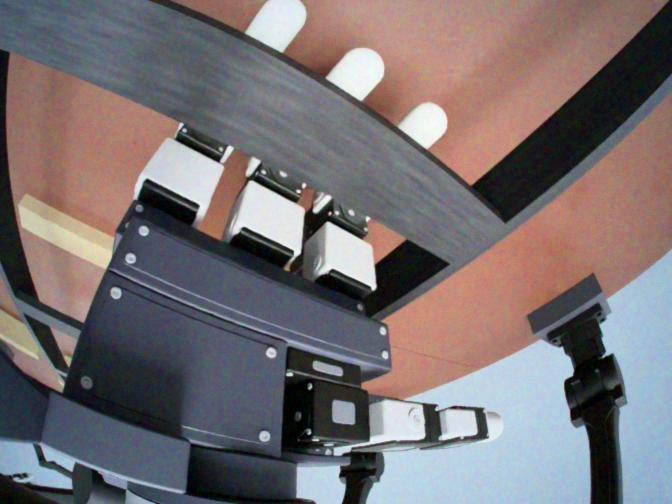

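Request:
move(
  arm8={"target": [1.125, -0.08, 0.842, 0, 0.7071, 0.7071, 0], "speed": 0.06},
  arm7={"target": [0.808, -0.075, 0.845, 0, 0.7071, 0.7071, 0], "speed": 0.06},
  arm2={"target": [0.515, -0.07, 0.835, 0, 0.7071, 0.7071, 0], "speed": 0.06},
)

Request:
move(
  arm8={"joints": {"hand_index_mcp": 0.68, "hand_middle_mcp": 0.68, "hand_ring_mcp": 0.68, "hand_index_pip": -0.9, "hand_middle_pip": -0.9, "hand_ring_pip": -0.9, "hand_index_dip": 0.55, "hand_middle_dip": 0.55, "hand_ring_dip": 0.55}},
  arm7={"joints": {"hand_index_mcp": 0.68, "hand_middle_mcp": 0.68, "hand_ring_mcp": 0.68, "hand_index_pip": -0.9, "hand_middle_pip": -0.9, "hand_ring_pip": -0.9, "hand_index_dip": 0.55, "hand_middle_dip": 0.55, "hand_ring_dip": 0.55}},
  arm2={"joints": {"hand_index_mcp": 0.68, "hand_middle_mcp": 0.68, "hand_ring_mcp": 0.68, "hand_index_pip": -0.9, "hand_middle_pip": -0.9, "hand_ring_pip": -0.9, "hand_index_dip": 0.55, "hand_middle_dip": 0.55, "hand_ring_dip": 0.55}},
  cameras=["arm2_cam_wrist", "arm7_cam_wrist", "arm8_cam_wrist"],
)

Scene clock: 379.47 s.
Joint torques (N m): arm1=[-0.44 -21.6 13.23 -0.72 0.02 0.04] | arm2=[0.97 -22.83 6.68 0.76 -0.24 0.04] | arm3=[1.2 2.02 10.67 2.29 0 -0.04] | arm4=[2.2 -22.07 10.93 0.28 0.41 -0.05] | arm5=[0.91 -6.71 12.4 -0.16 0.22 0.2] | arm6=[-1.79 -18.14 12.15 0.84 1.13 0.03] | arm7=[-0.85 -20.37 10.74 -0.14 0.06 -0.06] | arm8=[-1.49 -17.03 8.31 0.61 0.06 -0.09]
Heat: arm1: hottest joint3_rad 44 °C; arm2: hottest joint3_rad 38 °C; arm3: hottest joint3_rad 42 °C; arm4: hottest joint3_rad 41 °C; arm5: hottest joint3_rad 45 °C; arm6: hottest joint2_rad 43 °C; arm7: hottest joint3_rad 40 °C; arm8: hottest joint3_rad 51 °C.
move: arm2 done; arm7 off_target; arm8 off_target
Joint velocities: within noise
arm1, arm4, arm5, arm6: as last shown
arm2.joint_positions: joint1_rad=+0.017 joint2_rad=+2.281 joint3_rad=+2.021 joint4_rad=-1.306 joint5_rad=+0.008 joint6_rad=-1.594 hand_index_mcp=+0.754 hand_index_abd=+0.000 hand_index_pip=-0.713 hand_index_dip=+0.698 hand_middle_mcp=+0.754 hand_middle_abd=+0.000 hand_middle_pip=-0.713 hand_middle_dip=+0.698 hand_ring_mcp=+0.754 hand_ring_abd=+0.000 hand_ring_pip=-0.713 hand_ring_dip=+0.698 hand_thumb_cmc=+0.714 hand_thumb_axl=+0.677 hand_thumb_mcp=+0.222 hand_thumb_ipl=+0.168 hand_current_limit=+0.780 hand_speed=-0.600
arm2.joint_status: not commanded
arm2.hand_state: goal,goal,goal,goal,goal,goal,goal,goal,goal,goal,goal,goal,goal,goal,goal,goal
arm2.index_mcp_current_ma: 0
arm2.index_abd_current_ma: 0
arm2.index_pip_current_ma: 10
arm2.index_dip_current_ma: -2
arm2.middle_mcp_current_ma: 0
arm2.middle_abd_current_ma: 0
arm2.middle_pip_current_ma: 10
arm2.middle_dip_current_ma: -2
arm2.ring_mcp_current_ma: 0
arm2.ring_abd_current_ma: 0
arm2.ring_pip_current_ma: 10
arm2.ring_dip_current_ma: -2
arm2.thumb_cmc_current_ma: 0
arm2.thumb_axl_current_ma: -1
arm2.thumb_mcp_current_ma: -6
arm2.thumb_ipl_current_ma: 0
arm2.hand_goal_index_mcp: 0.754
arm2.hand_goal_index_abd: 0.000
arm2.hand_goal_index_pip: -0.720
arm2.hand_goal_index_dip: 0.700
arm2.hand_goal_middle_mcp: 0.754
arm2.hand_goal_middle_abd: 0.000
arm2.hand_goal_middle_pip: -0.720
arm2.hand_goal_middle_dip: 0.700
arm2.hand_goal_ring_mcp: 0.754
arm2.hand_goal_ring_abd: 0.000
arm2.hand_goal_ring_pip: -0.720
arm2.hand_goal_ring_dip: 0.700
arm2.hand_goal_thumb_cmc: 0.714
arm2.hand_goal_thumb_axl: 0.678
arm2.hand_goal_thumb_mcp: 0.226
arm2.hand_goal_thumb_ipl: 0.168
arm2.hand: x=+0.5125 y=-0.0693 z=+0.8413 quat_wxyz=(+0.000, +0.705, +0.709, -0.002) (m; scene frame)
arm2.hand_target: x=+0.5150 y=-0.0698 z=+0.8350 quat_wxyz=(+0.000, +0.707, +0.707, +0.000) (m; scene frame)
arm2.hand_status: done (0.007 m and 0.4 deg from the pose sent, 0.026 m and 0.6 deg at the start)
arm3.joint_positions: joint1_rad=-0.328 joint2_rad=+0.627 joint3_rad=+1.432 joint4_rad=-1.325 joint5_rad=+0.071 joint6_rad=+1.066 hand_index_mcp=+0.755 hand_index_abd=+0.000 hand_index_pip=+0.577 hand_index_dip=+0.696 hand_middle_mcp=+0.755 hand_middle_abd=+0.000 hand_middle_pip=+0.577 hand_middle_dip=+0.696 hand_ring_mcp=+0.755 hand_ring_abd=+0.000 hand_ring_pip=+0.577 hand_ring_dip=+0.696 hand_thumb_cmc=+0.715 hand_thumb_axl=+0.677 hand_thumb_mcp=+0.226 hand_thumb_ipl=+0.168 hand_current_limit=+0.400 hand_speed=-0.600
arm3.joint_status: not commanded
arm3.hand_state: goal,goal,goal,goal,goal,goal,goal,goal,goal,goal,goal,goal,goal,goal,goal,goal
arm3.index_mcp_current_ma: 1
arm3.index_abd_current_ma: 0
arm3.index_pip_current_ma: 0
arm3.index_dip_current_ma: 0
arm3.middle_mcp_current_ma: 1
arm3.middle_abd_current_ma: 0
arm3.middle_pip_current_ma: 0
arm3.middle_dip_current_ma: 0
arm3.ring_mcp_current_ma: 1
arm3.ring_abd_current_ma: 0
arm3.ring_pip_current_ma: 0
arm3.ring_dip_current_ma: 0
arm3.thumb_cmc_current_ma: 1
arm3.thumb_axl_current_ma: 0
arm3.thumb_mcp_current_ma: 0
arm3.thumb_ipl_current_ma: 0
arm3.hand_goal_index_mcp: 0.754
arm3.hand_goal_index_abd: 0.000
arm3.hand_goal_index_pip: 0.576
arm3.hand_goal_index_dip: 0.696
arm3.hand_goal_middle_mcp: 0.754
arm3.hand_goal_middle_abd: 0.000
arm3.hand_goal_middle_pip: 0.576
arm3.hand_goal_middle_dip: 0.696
arm3.hand_goal_ring_mcp: 0.754
arm3.hand_goal_ring_abd: 0.000
arm3.hand_goal_ring_pip: 0.576
arm3.hand_goal_ring_dip: 0.696
arm3.hand_goal_thumb_cmc: 0.714
arm3.hand_goal_thumb_axl: 0.678
arm3.hand_goal_thumb_mcp: 0.226
arm3.hand_goal_thumb_ipl: 0.168
arm3.hand: x=-0.5962 y=+0.4581 z=+1.3731 quat_wxyz=(+0.487, +0.643, -0.575, +0.140) (m; scene frame)
arm3.hand_target: x=-0.5949 y=+0.4612 z=+1.3861 quat_wxyz=(+0.499, +0.637, -0.570, +0.145) (m; scene frame)
arm3.hand_status: not commanded
arm7.joint_positions: joint1_rad=-0.422 joint2_rad=+2.170 joint3_rad=+1.907 joint4_rad=-1.328 joint5_rad=-0.010 joint6_rad=+1.106 hand_index_mcp=+0.754 hand_index_abd=-0.001 hand_index_pip=-0.715 hand_index_dip=+0.698 hand_middle_mcp=+0.754 hand_middle_abd=-0.001 hand_middle_pip=-0.715 hand_middle_dip=+0.697 hand_ring_mcp=+0.754 hand_ring_abd=-0.001 hand_ring_pip=-0.715 hand_ring_dip=+0.697 hand_thumb_cmc=+0.712 hand_thumb_axl=+0.677 hand_thumb_mcp=+0.222 hand_thumb_ipl=+0.168 hand_current_limit=+0.780 hand_speed=-0.600
arm7.joint_status: not commanded
arm7.hand_state: goal,goal,goal,goal,goal,goal,goal,goal,goal,goal,goal,goal,goal,goal,goal,goal
arm7.index_mcp_current_ma: 0
arm7.index_abd_current_ma: -1
arm7.index_pip_current_ma: 10
arm7.index_dip_current_ma: -4
arm7.middle_mcp_current_ma: 0
arm7.middle_abd_current_ma: -1
arm7.middle_pip_current_ma: 10
arm7.middle_dip_current_ma: -5
arm7.ring_mcp_current_ma: 0
arm7.ring_abd_current_ma: -1
arm7.ring_pip_current_ma: 11
arm7.ring_dip_current_ma: -5
arm7.thumb_cmc_current_ma: -3
arm7.thumb_axl_current_ma: -1
arm7.thumb_mcp_current_ma: -12
arm7.thumb_ipl_current_ma: -1
arm7.hand_goal_index_mcp: 0.754
arm7.hand_goal_index_abd: 0.000
arm7.hand_goal_index_pip: -0.720
arm7.hand_goal_index_dip: 0.700
arm7.hand_goal_middle_mcp: 0.754
arm7.hand_goal_middle_abd: 0.000
arm7.hand_goal_middle_pip: -0.720
arm7.hand_goal_middle_dip: 0.700
arm7.hand_goal_ring_mcp: 0.754
arm7.hand_goal_ring_abd: 0.000
arm7.hand_goal_ring_pip: -0.720
arm7.hand_goal_ring_dip: 0.700
arm7.hand_goal_thumb_cmc: 0.714
arm7.hand_goal_thumb_axl: 0.678
arm7.hand_goal_thumb_mcp: 0.226
arm7.hand_goal_thumb_ipl: 0.168
arm7.hand: x=+0.7982 y=-0.0856 z=+0.8370 quat_wxyz=(+0.005, +0.709, +0.705, -0.010) (m; scene frame)
arm7.hand_target: x=+0.8077 y=-0.0755 z=+0.8452 quat_wxyz=(+0.000, +0.707, +0.707, +0.001) (m; scene frame)
arm7.hand_status: off_target (0.016 m and 1.3 deg from the pose sent, 0.023 m and 1.3 deg at the start)
arm8.joint_positions: joint1_rad=+0.016 joint2_rad=+1.993 joint3_rad=+1.646 joint4_rad=-1.246 joint5_rad=+0.006 joint6_rad=+1.587 hand_index_mcp=+0.754 hand_index_abd=+0.001 hand_index_pip=-0.715 hand_index_dip=+0.698 hand_middle_mcp=+0.754 hand_middle_abd=+0.001 hand_middle_pip=-0.714 hand_middle_dip=+0.698 hand_ring_mcp=+0.754 hand_ring_abd=+0.001 hand_ring_pip=-0.714 hand_ring_dip=+0.698 hand_thumb_cmc=+0.713 hand_thumb_axl=+0.677 hand_thumb_mcp=+0.222 hand_thumb_ipl=+0.168 hand_current_limit=+0.780 hand_speed=-0.600
arm8.joint_status: not commanded
arm8.hand_state: goal,goal,goal,goal,goal,goal,goal,goal,goal,goal,goal,goal,goal,goal,goal,goal
arm8.index_mcp_current_ma: -1
arm8.index_abd_current_ma: 1
arm8.index_pip_current_ma: 11
arm8.index_dip_current_ma: -4
arm8.middle_mcp_current_ma: -1
arm8.middle_abd_current_ma: 2
arm8.middle_pip_current_ma: 12
arm8.middle_dip_current_ma: -4
arm8.ring_mcp_current_ma: 0
arm8.ring_abd_current_ma: 2
arm8.ring_pip_current_ma: 12
arm8.ring_dip_current_ma: -3
arm8.thumb_cmc_current_ma: -1
arm8.thumb_axl_current_ma: -1
arm8.thumb_mcp_current_ma: -11
arm8.thumb_ipl_current_ma: 0
arm8.hand_goal_index_mcp: 0.754
arm8.hand_goal_index_abd: 0.000
arm8.hand_goal_index_pip: -0.720
arm8.hand_goal_index_dip: 0.700
arm8.hand_goal_middle_mcp: 0.754
arm8.hand_goal_middle_abd: 0.000
arm8.hand_goal_middle_pip: -0.720
arm8.hand_goal_middle_dip: 0.700
arm8.hand_goal_ring_mcp: 0.754
arm8.hand_goal_ring_abd: 0.000
arm8.hand_goal_ring_pip: -0.720
arm8.hand_goal_ring_dip: 0.700
arm8.hand_goal_thumb_cmc: 0.714
arm8.hand_goal_thumb_axl: 0.678
arm8.hand_goal_thumb_mcp: 0.226
arm8.hand_goal_thumb_ipl: 0.168
arm8.hand: x=+1.1217 y=-0.0819 z=+0.8315 quat_wxyz=(+0.010, +0.710, +0.705, -0.009) (m; scene frame)
arm8.hand_target: x=+1.1249 y=-0.0801 z=+0.8418 quat_wxyz=(+0.000, +0.707, +0.707, +0.000) (m; scene frame)
arm8.hand_status: off_target (0.011 m and 1.6 deg from the pose sent, 0.026 m and 1.7 deg at the start)
pictures: none

Scene clock: 380.07 s.
Joint torques (N m): arm1=[-0.44 -21.66 13.23 -0.73 0.02 0.03] | arm2=[0.79 -22.83 6.68 0.77 -0.22 0.04] | arm3=[1.32 1.44 10.58 2.33 0.04 -0.06] | arm4=[2.2 -22.01 10.93 0.27 0.41 -0.06] | arm5=[0.73 -6.77 12.46 -0.16 0.21 0.19] | arm6=[-1.79 -18.08 12.15 0.84 1.13 0.03] | arm7=[-0.91 -20.37 10.74 -0.12 0.09 -0.05] | arm8=[-1.67 -17.14 8.32 0.59 0.11 -0.08]
Heat: arm1: hottest joint3_rad 44 °C; arm2: hottest joint3_rad 38 °C; arm3: hottest joint3_rad 42 °C; arm4: hottest joint3_rad 41 °C; arm5: hottest joint3_rad 45 °C; arm6: hottest joint2_rad 43 °C; arm7: hottest joint3_rad 40 °C; arm8: hottest joint3_rad 51 °C.
move: arm2 done; arm7 done; arm8 done
Joint velocities: within noise
arm1, arm3, arm5: as last shown
arm2.joint_positions: joint1_rad=+0.017 joint2_rad=+2.281 joint3_rad=+2.021 joint4_rad=-1.306 joint5_rad=+0.007 joint6_rad=-1.594 hand_index_mcp=+0.686 hand_index_abd=+0.000 hand_index_pip=-0.891 hand_index_dip=+0.553 hand_middle_mcp=+0.686 hand_middle_abd=+0.000 hand_middle_pip=-0.891 hand_middle_dip=+0.553 hand_ring_mcp=+0.685 hand_ring_abd=+0.000 hand_ring_pip=-0.892 hand_ring_dip=+0.554 hand_thumb_cmc=+0.714 hand_thumb_axl=+0.677 hand_thumb_mcp=+0.222 hand_thumb_ipl=+0.168 hand_current_limit=+0.780 hand_speed=-0.600
arm2.joint_status: all done
arm2.hand_state: goal,goal,goal,goal,goal,goal,goal,goal,goal,goal,goal,goal,goal,goal,goal,goal
arm2.index_mcp_current_ma: 9
arm2.index_abd_current_ma: 0
arm2.index_pip_current_ma: 13
arm2.index_dip_current_ma: 3
arm2.middle_mcp_current_ma: 9
arm2.middle_abd_current_ma: 0
arm2.middle_pip_current_ma: 14
arm2.middle_dip_current_ma: 4
arm2.ring_mcp_current_ma: 7
arm2.ring_abd_current_ma: 0
arm2.ring_pip_current_ma: 13
arm2.ring_dip_current_ma: 4
arm2.thumb_cmc_current_ma: 0
arm2.thumb_axl_current_ma: -1
arm2.thumb_mcp_current_ma: -6
arm2.thumb_ipl_current_ma: 0
arm2.hand_goal_index_mcp: 0.680
arm2.hand_goal_index_abd: 0.000
arm2.hand_goal_index_pip: -0.900
arm2.hand_goal_index_dip: 0.550
arm2.hand_goal_middle_mcp: 0.680
arm2.hand_goal_middle_abd: 0.000
arm2.hand_goal_middle_pip: -0.900
arm2.hand_goal_middle_dip: 0.550
arm2.hand_goal_ring_mcp: 0.680
arm2.hand_goal_ring_abd: 0.000
arm2.hand_goal_ring_pip: -0.900
arm2.hand_goal_ring_dip: 0.550
arm2.hand_goal_thumb_cmc: 0.714
arm2.hand_goal_thumb_axl: 0.678
arm2.hand_goal_thumb_mcp: 0.226
arm2.hand_goal_thumb_ipl: 0.168
arm2.hand: x=+0.5127 y=-0.0694 z=+0.8414 quat_wxyz=(+0.001, +0.705, +0.709, -0.002) (m; scene frame)
arm2.hand_target: x=+0.5151 y=-0.0699 z=+0.8350 quat_wxyz=(+0.000, +0.707, +0.707, +0.000) (m; scene frame)
arm2.hand_status: not commanded
arm4.joint_positions: joint1_rad=-0.048 joint2_rad=+2.082 joint3_rad=+2.245 joint4_rad=-1.683 joint5_rad=+0.021 joint6_rad=+1.493 hand_index_mcp=+0.758 hand_index_abd=-0.003 hand_index_pip=-0.673 hand_index_dip=+0.698 hand_middle_mcp=+0.756 hand_middle_abd=+0.002 hand_middle_pip=-0.678 hand_middle_dip=+0.698 hand_ring_mcp=+0.753 hand_ring_abd=+0.003 hand_ring_pip=-0.678 hand_ring_dip=+0.698 hand_thumb_cmc=+0.714 hand_thumb_axl=+0.677 hand_thumb_mcp=+0.222 hand_thumb_ipl=+0.168 hand_current_limit=+0.780 hand_speed=-0.600
arm4.joint_status: not commanded
arm4.hand_state: goal,goal,goal,goal,goal,goal,goal,goal,goal,goal,goal,goal,goal,goal,goal,goal
arm4.index_mcp_current_ma: 13
arm4.index_abd_current_ma: -7
arm4.index_pip_current_ma: 25
arm4.index_dip_current_ma: -7
arm4.middle_mcp_current_ma: 6
arm4.middle_abd_current_ma: 7
arm4.middle_pip_current_ma: 7
arm4.middle_dip_current_ma: -7
arm4.ring_mcp_current_ma: -2
arm4.ring_abd_current_ma: 8
arm4.ring_pip_current_ma: 6
arm4.ring_dip_current_ma: -8
arm4.thumb_cmc_current_ma: 0
arm4.thumb_axl_current_ma: -3
arm4.thumb_mcp_current_ma: -17
arm4.thumb_ipl_current_ma: -1
arm4.hand_goal_index_mcp: 0.754
arm4.hand_goal_index_abd: 0.000
arm4.hand_goal_index_pip: -0.680
arm4.hand_goal_index_dip: 0.700
arm4.hand_goal_middle_mcp: 0.754
arm4.hand_goal_middle_abd: 0.000
arm4.hand_goal_middle_pip: -0.680
arm4.hand_goal_middle_dip: 0.700
arm4.hand_goal_ring_mcp: 0.754
arm4.hand_goal_ring_abd: 0.000
arm4.hand_goal_ring_pip: -0.680
arm4.hand_goal_ring_dip: 0.700
arm4.hand_goal_thumb_cmc: 0.714
arm4.hand_goal_thumb_axl: 0.678
arm4.hand_goal_thumb_mcp: 0.226
arm4.hand_goal_thumb_ipl: 0.168
arm4.hand: x=-1.2956 y=+0.0273 z=+1.0457 quat_wxyz=(+0.023, +0.709, -0.705, +0.013) (m; scene frame)
arm4.hand_target: x=-1.2900 y=+0.0209 z=+1.0594 quat_wxyz=(+0.035, +0.711, -0.702, +0.021) (m; scene frame)
arm4.hand_status: not commanded
arm6.joint_positions: joint1_rad=+0.191 joint2_rad=+1.988 joint3_rad=+1.695 joint4_rad=-1.254 joint5_rad=-0.009 joint6_rad=+1.747 hand_index_mcp=+0.692 hand_index_abd=+0.001 hand_index_pip=-0.892 hand_index_dip=+0.554 hand_middle_mcp=+0.699 hand_middle_abd=+0.001 hand_middle_pip=-0.893 hand_middle_dip=+0.553 hand_ring_mcp=+0.707 hand_ring_abd=+0.002 hand_ring_pip=-0.891 hand_ring_dip=+0.553 hand_thumb_cmc=+0.713 hand_thumb_axl=+0.677 hand_thumb_mcp=+0.223 hand_thumb_ipl=+0.168 hand_current_limit=+0.780 hand_speed=-0.600
arm6.joint_status: not commanded
arm6.hand_state: goal,goal,goal,goal,goal,goal,goal,goal,blocked,goal,goal,goal,goal,goal,goal,goal
arm6.index_mcp_current_ma: 30
arm6.index_abd_current_ma: 2
arm6.index_pip_current_ma: 17
arm6.index_dip_current_ma: 6
arm6.middle_mcp_current_ma: 54
arm6.middle_abd_current_ma: 2
arm6.middle_pip_current_ma: 14
arm6.middle_dip_current_ma: 5
arm6.ring_mcp_current_ma: 79
arm6.ring_abd_current_ma: 2
arm6.ring_pip_current_ma: 19
arm6.ring_dip_current_ma: 6
arm6.thumb_cmc_current_ma: -1
arm6.thumb_axl_current_ma: -1
arm6.thumb_mcp_current_ma: -6
arm6.thumb_ipl_current_ma: 0
arm6.hand_goal_index_mcp: 0.680
arm6.hand_goal_index_abd: 0.000
arm6.hand_goal_index_pip: -0.900
arm6.hand_goal_index_dip: 0.550
arm6.hand_goal_middle_mcp: 0.680
arm6.hand_goal_middle_abd: 0.000
arm6.hand_goal_middle_pip: -0.900
arm6.hand_goal_middle_dip: 0.550
arm6.hand_goal_ring_mcp: 0.680
arm6.hand_goal_ring_abd: 0.000
arm6.hand_goal_ring_pip: -0.900
arm6.hand_goal_ring_dip: 0.550
arm6.hand_goal_thumb_cmc: 0.714
arm6.hand_goal_thumb_axl: 0.678
arm6.hand_goal_thumb_mcp: 0.226
arm6.hand_goal_thumb_ipl: 0.168
arm6.hand: x=-0.4100 y=-0.0754 z=+0.8634 quat_wxyz=(-0.012, +0.700, +0.714, +0.004) (m; scene frame)
arm6.hand_target: x=-0.4044 y=-0.0485 z=+0.8873 quat_wxyz=(-0.038, +0.706, +0.706, +0.036) (m; scene frame)
arm6.hand_status: not commanded
arm7.joint_positions: joint1_rad=-0.422 joint2_rad=+2.170 joint3_rad=+1.907 joint4_rad=-1.328 joint5_rad=-0.011 joint6_rad=+1.106 hand_index_mcp=+0.685 hand_index_abd=-0.001 hand_index_pip=-0.892 hand_index_dip=+0.553 hand_middle_mcp=+0.686 hand_middle_abd=-0.001 hand_middle_pip=-0.892 hand_middle_dip=+0.554 hand_ring_mcp=+0.686 hand_ring_abd=-0.001 hand_ring_pip=-0.891 hand_ring_dip=+0.554 hand_thumb_cmc=+0.712 hand_thumb_axl=+0.677 hand_thumb_mcp=+0.222 hand_thumb_ipl=+0.168 hand_current_limit=+0.780 hand_speed=-0.600
arm7.joint_status: all done
arm7.hand_state: goal,goal,goal,goal,goal,goal,goal,goal,goal,goal,goal,goal,goal,goal,goal,goal
arm7.index_mcp_current_ma: 12
arm7.index_abd_current_ma: -1
arm7.index_pip_current_ma: 20
arm7.index_dip_current_ma: 7
arm7.middle_mcp_current_ma: 14
arm7.middle_abd_current_ma: -1
arm7.middle_pip_current_ma: 20
arm7.middle_dip_current_ma: 8
arm7.ring_mcp_current_ma: 14
arm7.ring_abd_current_ma: -1
arm7.ring_pip_current_ma: 22
arm7.ring_dip_current_ma: 8
arm7.thumb_cmc_current_ma: -3
arm7.thumb_axl_current_ma: -1
arm7.thumb_mcp_current_ma: -12
arm7.thumb_ipl_current_ma: -1
arm7.hand_goal_index_mcp: 0.680
arm7.hand_goal_index_abd: 0.000
arm7.hand_goal_index_pip: -0.900
arm7.hand_goal_index_dip: 0.550
arm7.hand_goal_middle_mcp: 0.680
arm7.hand_goal_middle_abd: 0.000
arm7.hand_goal_middle_pip: -0.900
arm7.hand_goal_middle_dip: 0.550
arm7.hand_goal_ring_mcp: 0.680
arm7.hand_goal_ring_abd: 0.000
arm7.hand_goal_ring_pip: -0.900
arm7.hand_goal_ring_dip: 0.550
arm7.hand_goal_thumb_cmc: 0.714
arm7.hand_goal_thumb_axl: 0.678
arm7.hand_goal_thumb_mcp: 0.226
arm7.hand_goal_thumb_ipl: 0.168
arm7.hand: x=+0.7983 y=-0.0858 z=+0.8367 quat_wxyz=(+0.004, +0.709, +0.705, -0.010) (m; scene frame)
arm7.hand_target: x=+0.8078 y=-0.0757 z=+0.8451 quat_wxyz=(+0.000, +0.707, +0.707, +0.001) (m; scene frame)
arm7.hand_status: not commanded
arm8.joint_positions: joint1_rad=+0.016 joint2_rad=+1.993 joint3_rad=+1.646 joint4_rad=-1.246 joint5_rad=+0.006 joint6_rad=+1.587 hand_index_mcp=+0.686 hand_index_abd=+0.001 hand_index_pip=-0.892 hand_index_dip=+0.553 hand_middle_mcp=+0.686 hand_middle_abd=+0.001 hand_middle_pip=-0.892 hand_middle_dip=+0.553 hand_ring_mcp=+0.685 hand_ring_abd=+0.001 hand_ring_pip=-0.892 hand_ring_dip=+0.553 hand_thumb_cmc=+0.713 hand_thumb_axl=+0.677 hand_thumb_mcp=+0.222 hand_thumb_ipl=+0.168 hand_current_limit=+0.780 hand_speed=-0.600
arm8.joint_status: all done
arm8.hand_state: goal,goal,goal,goal,goal,goal,goal,goal,goal,goal,goal,goal,goal,goal,goal,goal
arm8.index_mcp_current_ma: 12
arm8.index_abd_current_ma: 1
arm8.index_pip_current_ma: 17
arm8.index_dip_current_ma: 6
arm8.middle_mcp_current_ma: 12
arm8.middle_abd_current_ma: 2
arm8.middle_pip_current_ma: 18
arm8.middle_dip_current_ma: 6
arm8.ring_mcp_current_ma: 12
arm8.ring_abd_current_ma: 2
arm8.ring_pip_current_ma: 19
arm8.ring_dip_current_ma: 5
arm8.thumb_cmc_current_ma: -1
arm8.thumb_axl_current_ma: -1
arm8.thumb_mcp_current_ma: -11
arm8.thumb_ipl_current_ma: 0
arm8.hand_goal_index_mcp: 0.680
arm8.hand_goal_index_abd: 0.000
arm8.hand_goal_index_pip: -0.900
arm8.hand_goal_index_dip: 0.550
arm8.hand_goal_middle_mcp: 0.680
arm8.hand_goal_middle_abd: 0.000
arm8.hand_goal_middle_pip: -0.900
arm8.hand_goal_middle_dip: 0.550
arm8.hand_goal_ring_mcp: 0.680
arm8.hand_goal_ring_abd: 0.000
arm8.hand_goal_ring_pip: -0.900
arm8.hand_goal_ring_dip: 0.550
arm8.hand_goal_thumb_cmc: 0.714
arm8.hand_goal_thumb_axl: 0.678
arm8.hand_goal_thumb_mcp: 0.226
arm8.hand_goal_thumb_ipl: 0.168
arm8.hand: x=+1.1216 y=-0.0819 z=+0.8315 quat_wxyz=(+0.010, +0.710, +0.705, -0.009) (m; scene frame)
arm8.hand_target: x=+1.1249 y=-0.0801 z=+0.8418 quat_wxyz=(+0.000, +0.707, +0.707, +0.000) (m; scene frame)
arm8.hand_status: not commanded
pictures: arm2_cam_wrist, arm7_cam_wrist, arm8_cam_wrist

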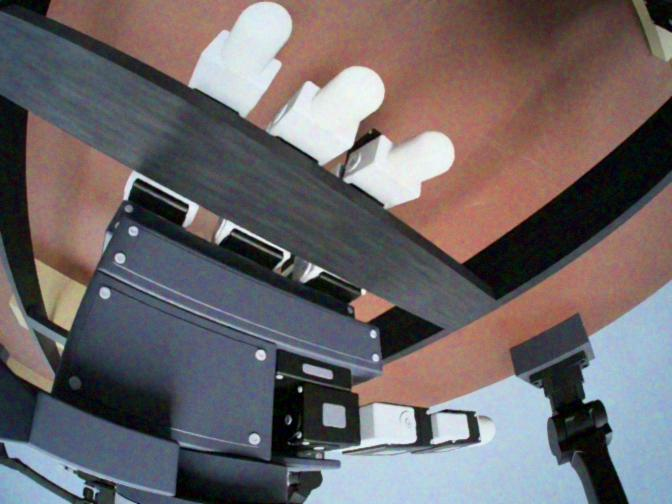

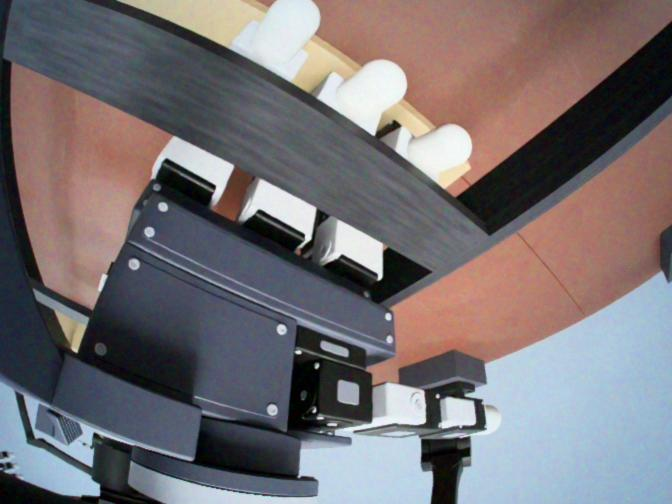

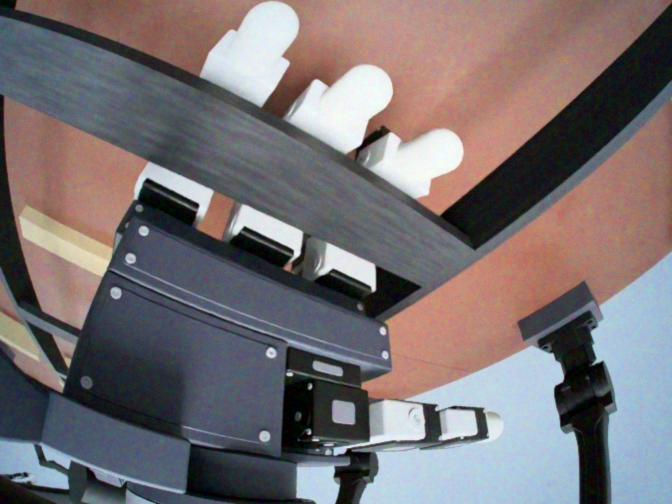

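Request:
move(
  arm1={"target": [1.47, 0.45, 1.02, 0, 1, 0, 0]},
  cameras=["cam_high"],
)

Request:
zoom_image(
  camera="cam_high",
  region=[610, 130, 730, 250],
)

Scene clock: 383.13 s.
Joint torques (N m): arm1=[-1.44 -11.28 8.85 -0.76 0.26 0.01] | arm2=[0.79 -22.83 6.68 0.77 -0.22 0.04] | arm3=[1.14 1.55 10.82 2.13 -0.03 -0.07] | arm4=[2.2 -22.07 10.93 0.28 0.41 -0.05] | arm5=[1.14 -6.95 12.44 -0.18 0.22 0.2] | arm6=[-1.79 -18.14 12.15 0.84 1.13 0.04] | arm7=[-0.85 -20.42 10.76 -0.13 0.09 -0.06] | arm8=[-1.67 -17.03 8.34 0.59 0.11 -0.07]
Heat: arm1: hottest joint3_rad 44 °C; arm2: hottest joint3_rad 38 °C; arm3: hottest joint3_rad 42 °C; arm4: hottest joint3_rad 41 °C; arm5: hottest joint3_rad 45 °C; arm6: hottest joint2_rad 43 °C; arm7: hottest joint3_rad 41 °C; arm8: hottest joint3_rad 50 °C.
move: arm1 done
Joint velocities: within noise
arm1.joint_positions: joint1_rad=+1.285 joint2_rad=+1.310 joint3_rad=+1.231 joint4_rad=-1.474 joint5_rad=-0.004 joint6_rad=+1.261 hand_index_mcp=-0.387 hand_index_abd=+0.000 hand_index_pip=-0.609 hand_index_dip=-0.528 hand_middle_mcp=-0.376 hand_middle_abd=+0.000 hand_middle_pip=-0.624 hand_middle_dip=-0.515 hand_ring_mcp=-0.375 hand_ring_abd=+0.000 hand_ring_pip=-0.624 hand_ring_dip=-0.513 hand_thumb_cmc=+0.714 hand_thumb_axl=+0.677 hand_thumb_mcp=+0.221 hand_thumb_ipl=+0.168 hand_current_limit=+0.400 hand_speed=-0.600
arm1.joint_status: not commanded
arm1.hand_state: blocked,goal,blocked,blocked,blocked,goal,blocked,blocked,blocked,goal,blocked,blocked,goal,goal,goal,goal
arm1.index_mcp_current_ma: 134
arm1.index_abd_current_ma: 1
arm1.index_pip_current_ma: 291
arm1.index_dip_current_ma: 77
arm1.middle_mcp_current_ma: 181
arm1.middle_abd_current_ma: 1
arm1.middle_pip_current_ma: 223
arm1.middle_dip_current_ma: 133
arm1.ring_mcp_current_ma: 185
arm1.ring_abd_current_ma: 1
arm1.ring_pip_current_ma: 221
arm1.ring_dip_current_ma: 139
arm1.thumb_cmc_current_ma: 1
arm1.thumb_axl_current_ma: -2
arm1.thumb_mcp_current_ma: -18
arm1.thumb_ipl_current_ma: -1
arm1.hand_goal_index_mcp: -0.420
arm1.hand_goal_index_abd: 0.000
arm1.hand_goal_index_pip: -0.680
arm1.hand_goal_index_dip: -0.550
arm1.hand_goal_middle_mcp: -0.420
arm1.hand_goal_middle_abd: 0.000
arm1.hand_goal_middle_pip: -0.680
arm1.hand_goal_middle_dip: -0.550
arm1.hand_goal_ring_mcp: -0.420
arm1.hand_goal_ring_abd: 0.000
arm1.hand_goal_ring_pip: -0.680
arm1.hand_goal_ring_dip: -0.550
arm1.hand_goal_thumb_cmc: 0.714
arm1.hand_goal_thumb_axl: 0.678
arm1.hand_goal_thumb_mcp: 0.226
arm1.hand_goal_thumb_ipl: 0.168
arm1.hand: x=+1.4775 y=+0.4507 z=+1.0222 quat_wxyz=(+0.002, +1.000, +0.008, +0.008) (m; scene frame)
arm1.hand_target: x=+1.4701 y=+0.4500 z=+1.0202 quat_wxyz=(+0.000, +1.000, +0.000, +0.000) (m; scene frame)
arm1.hand_status: done (0.008 m and 1.3 deg from the pose sent, 0.357 m and 2.1 deg at the start)
arm2, arm3, arm4, arm5, arm6, arm7, arm8: as last shown
pictures: cam_high

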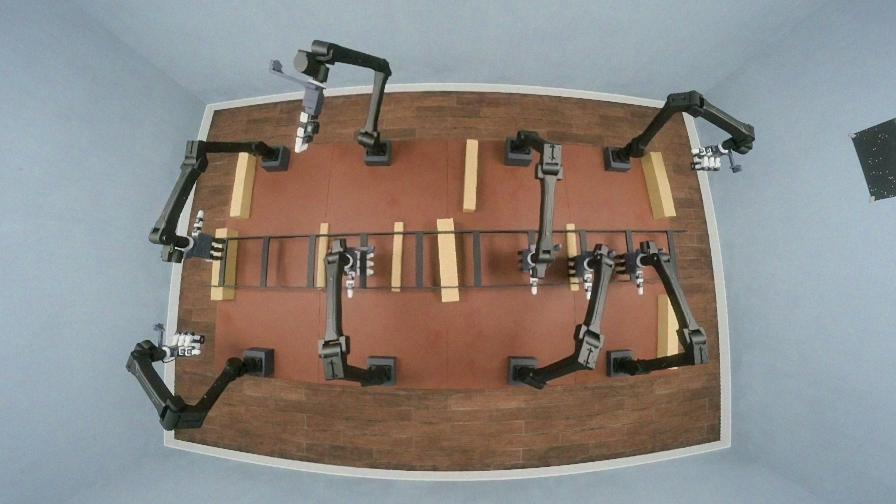

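Scaled by 4.200 from the camera's 896x504 image, which has a finer 1280x720 frame.

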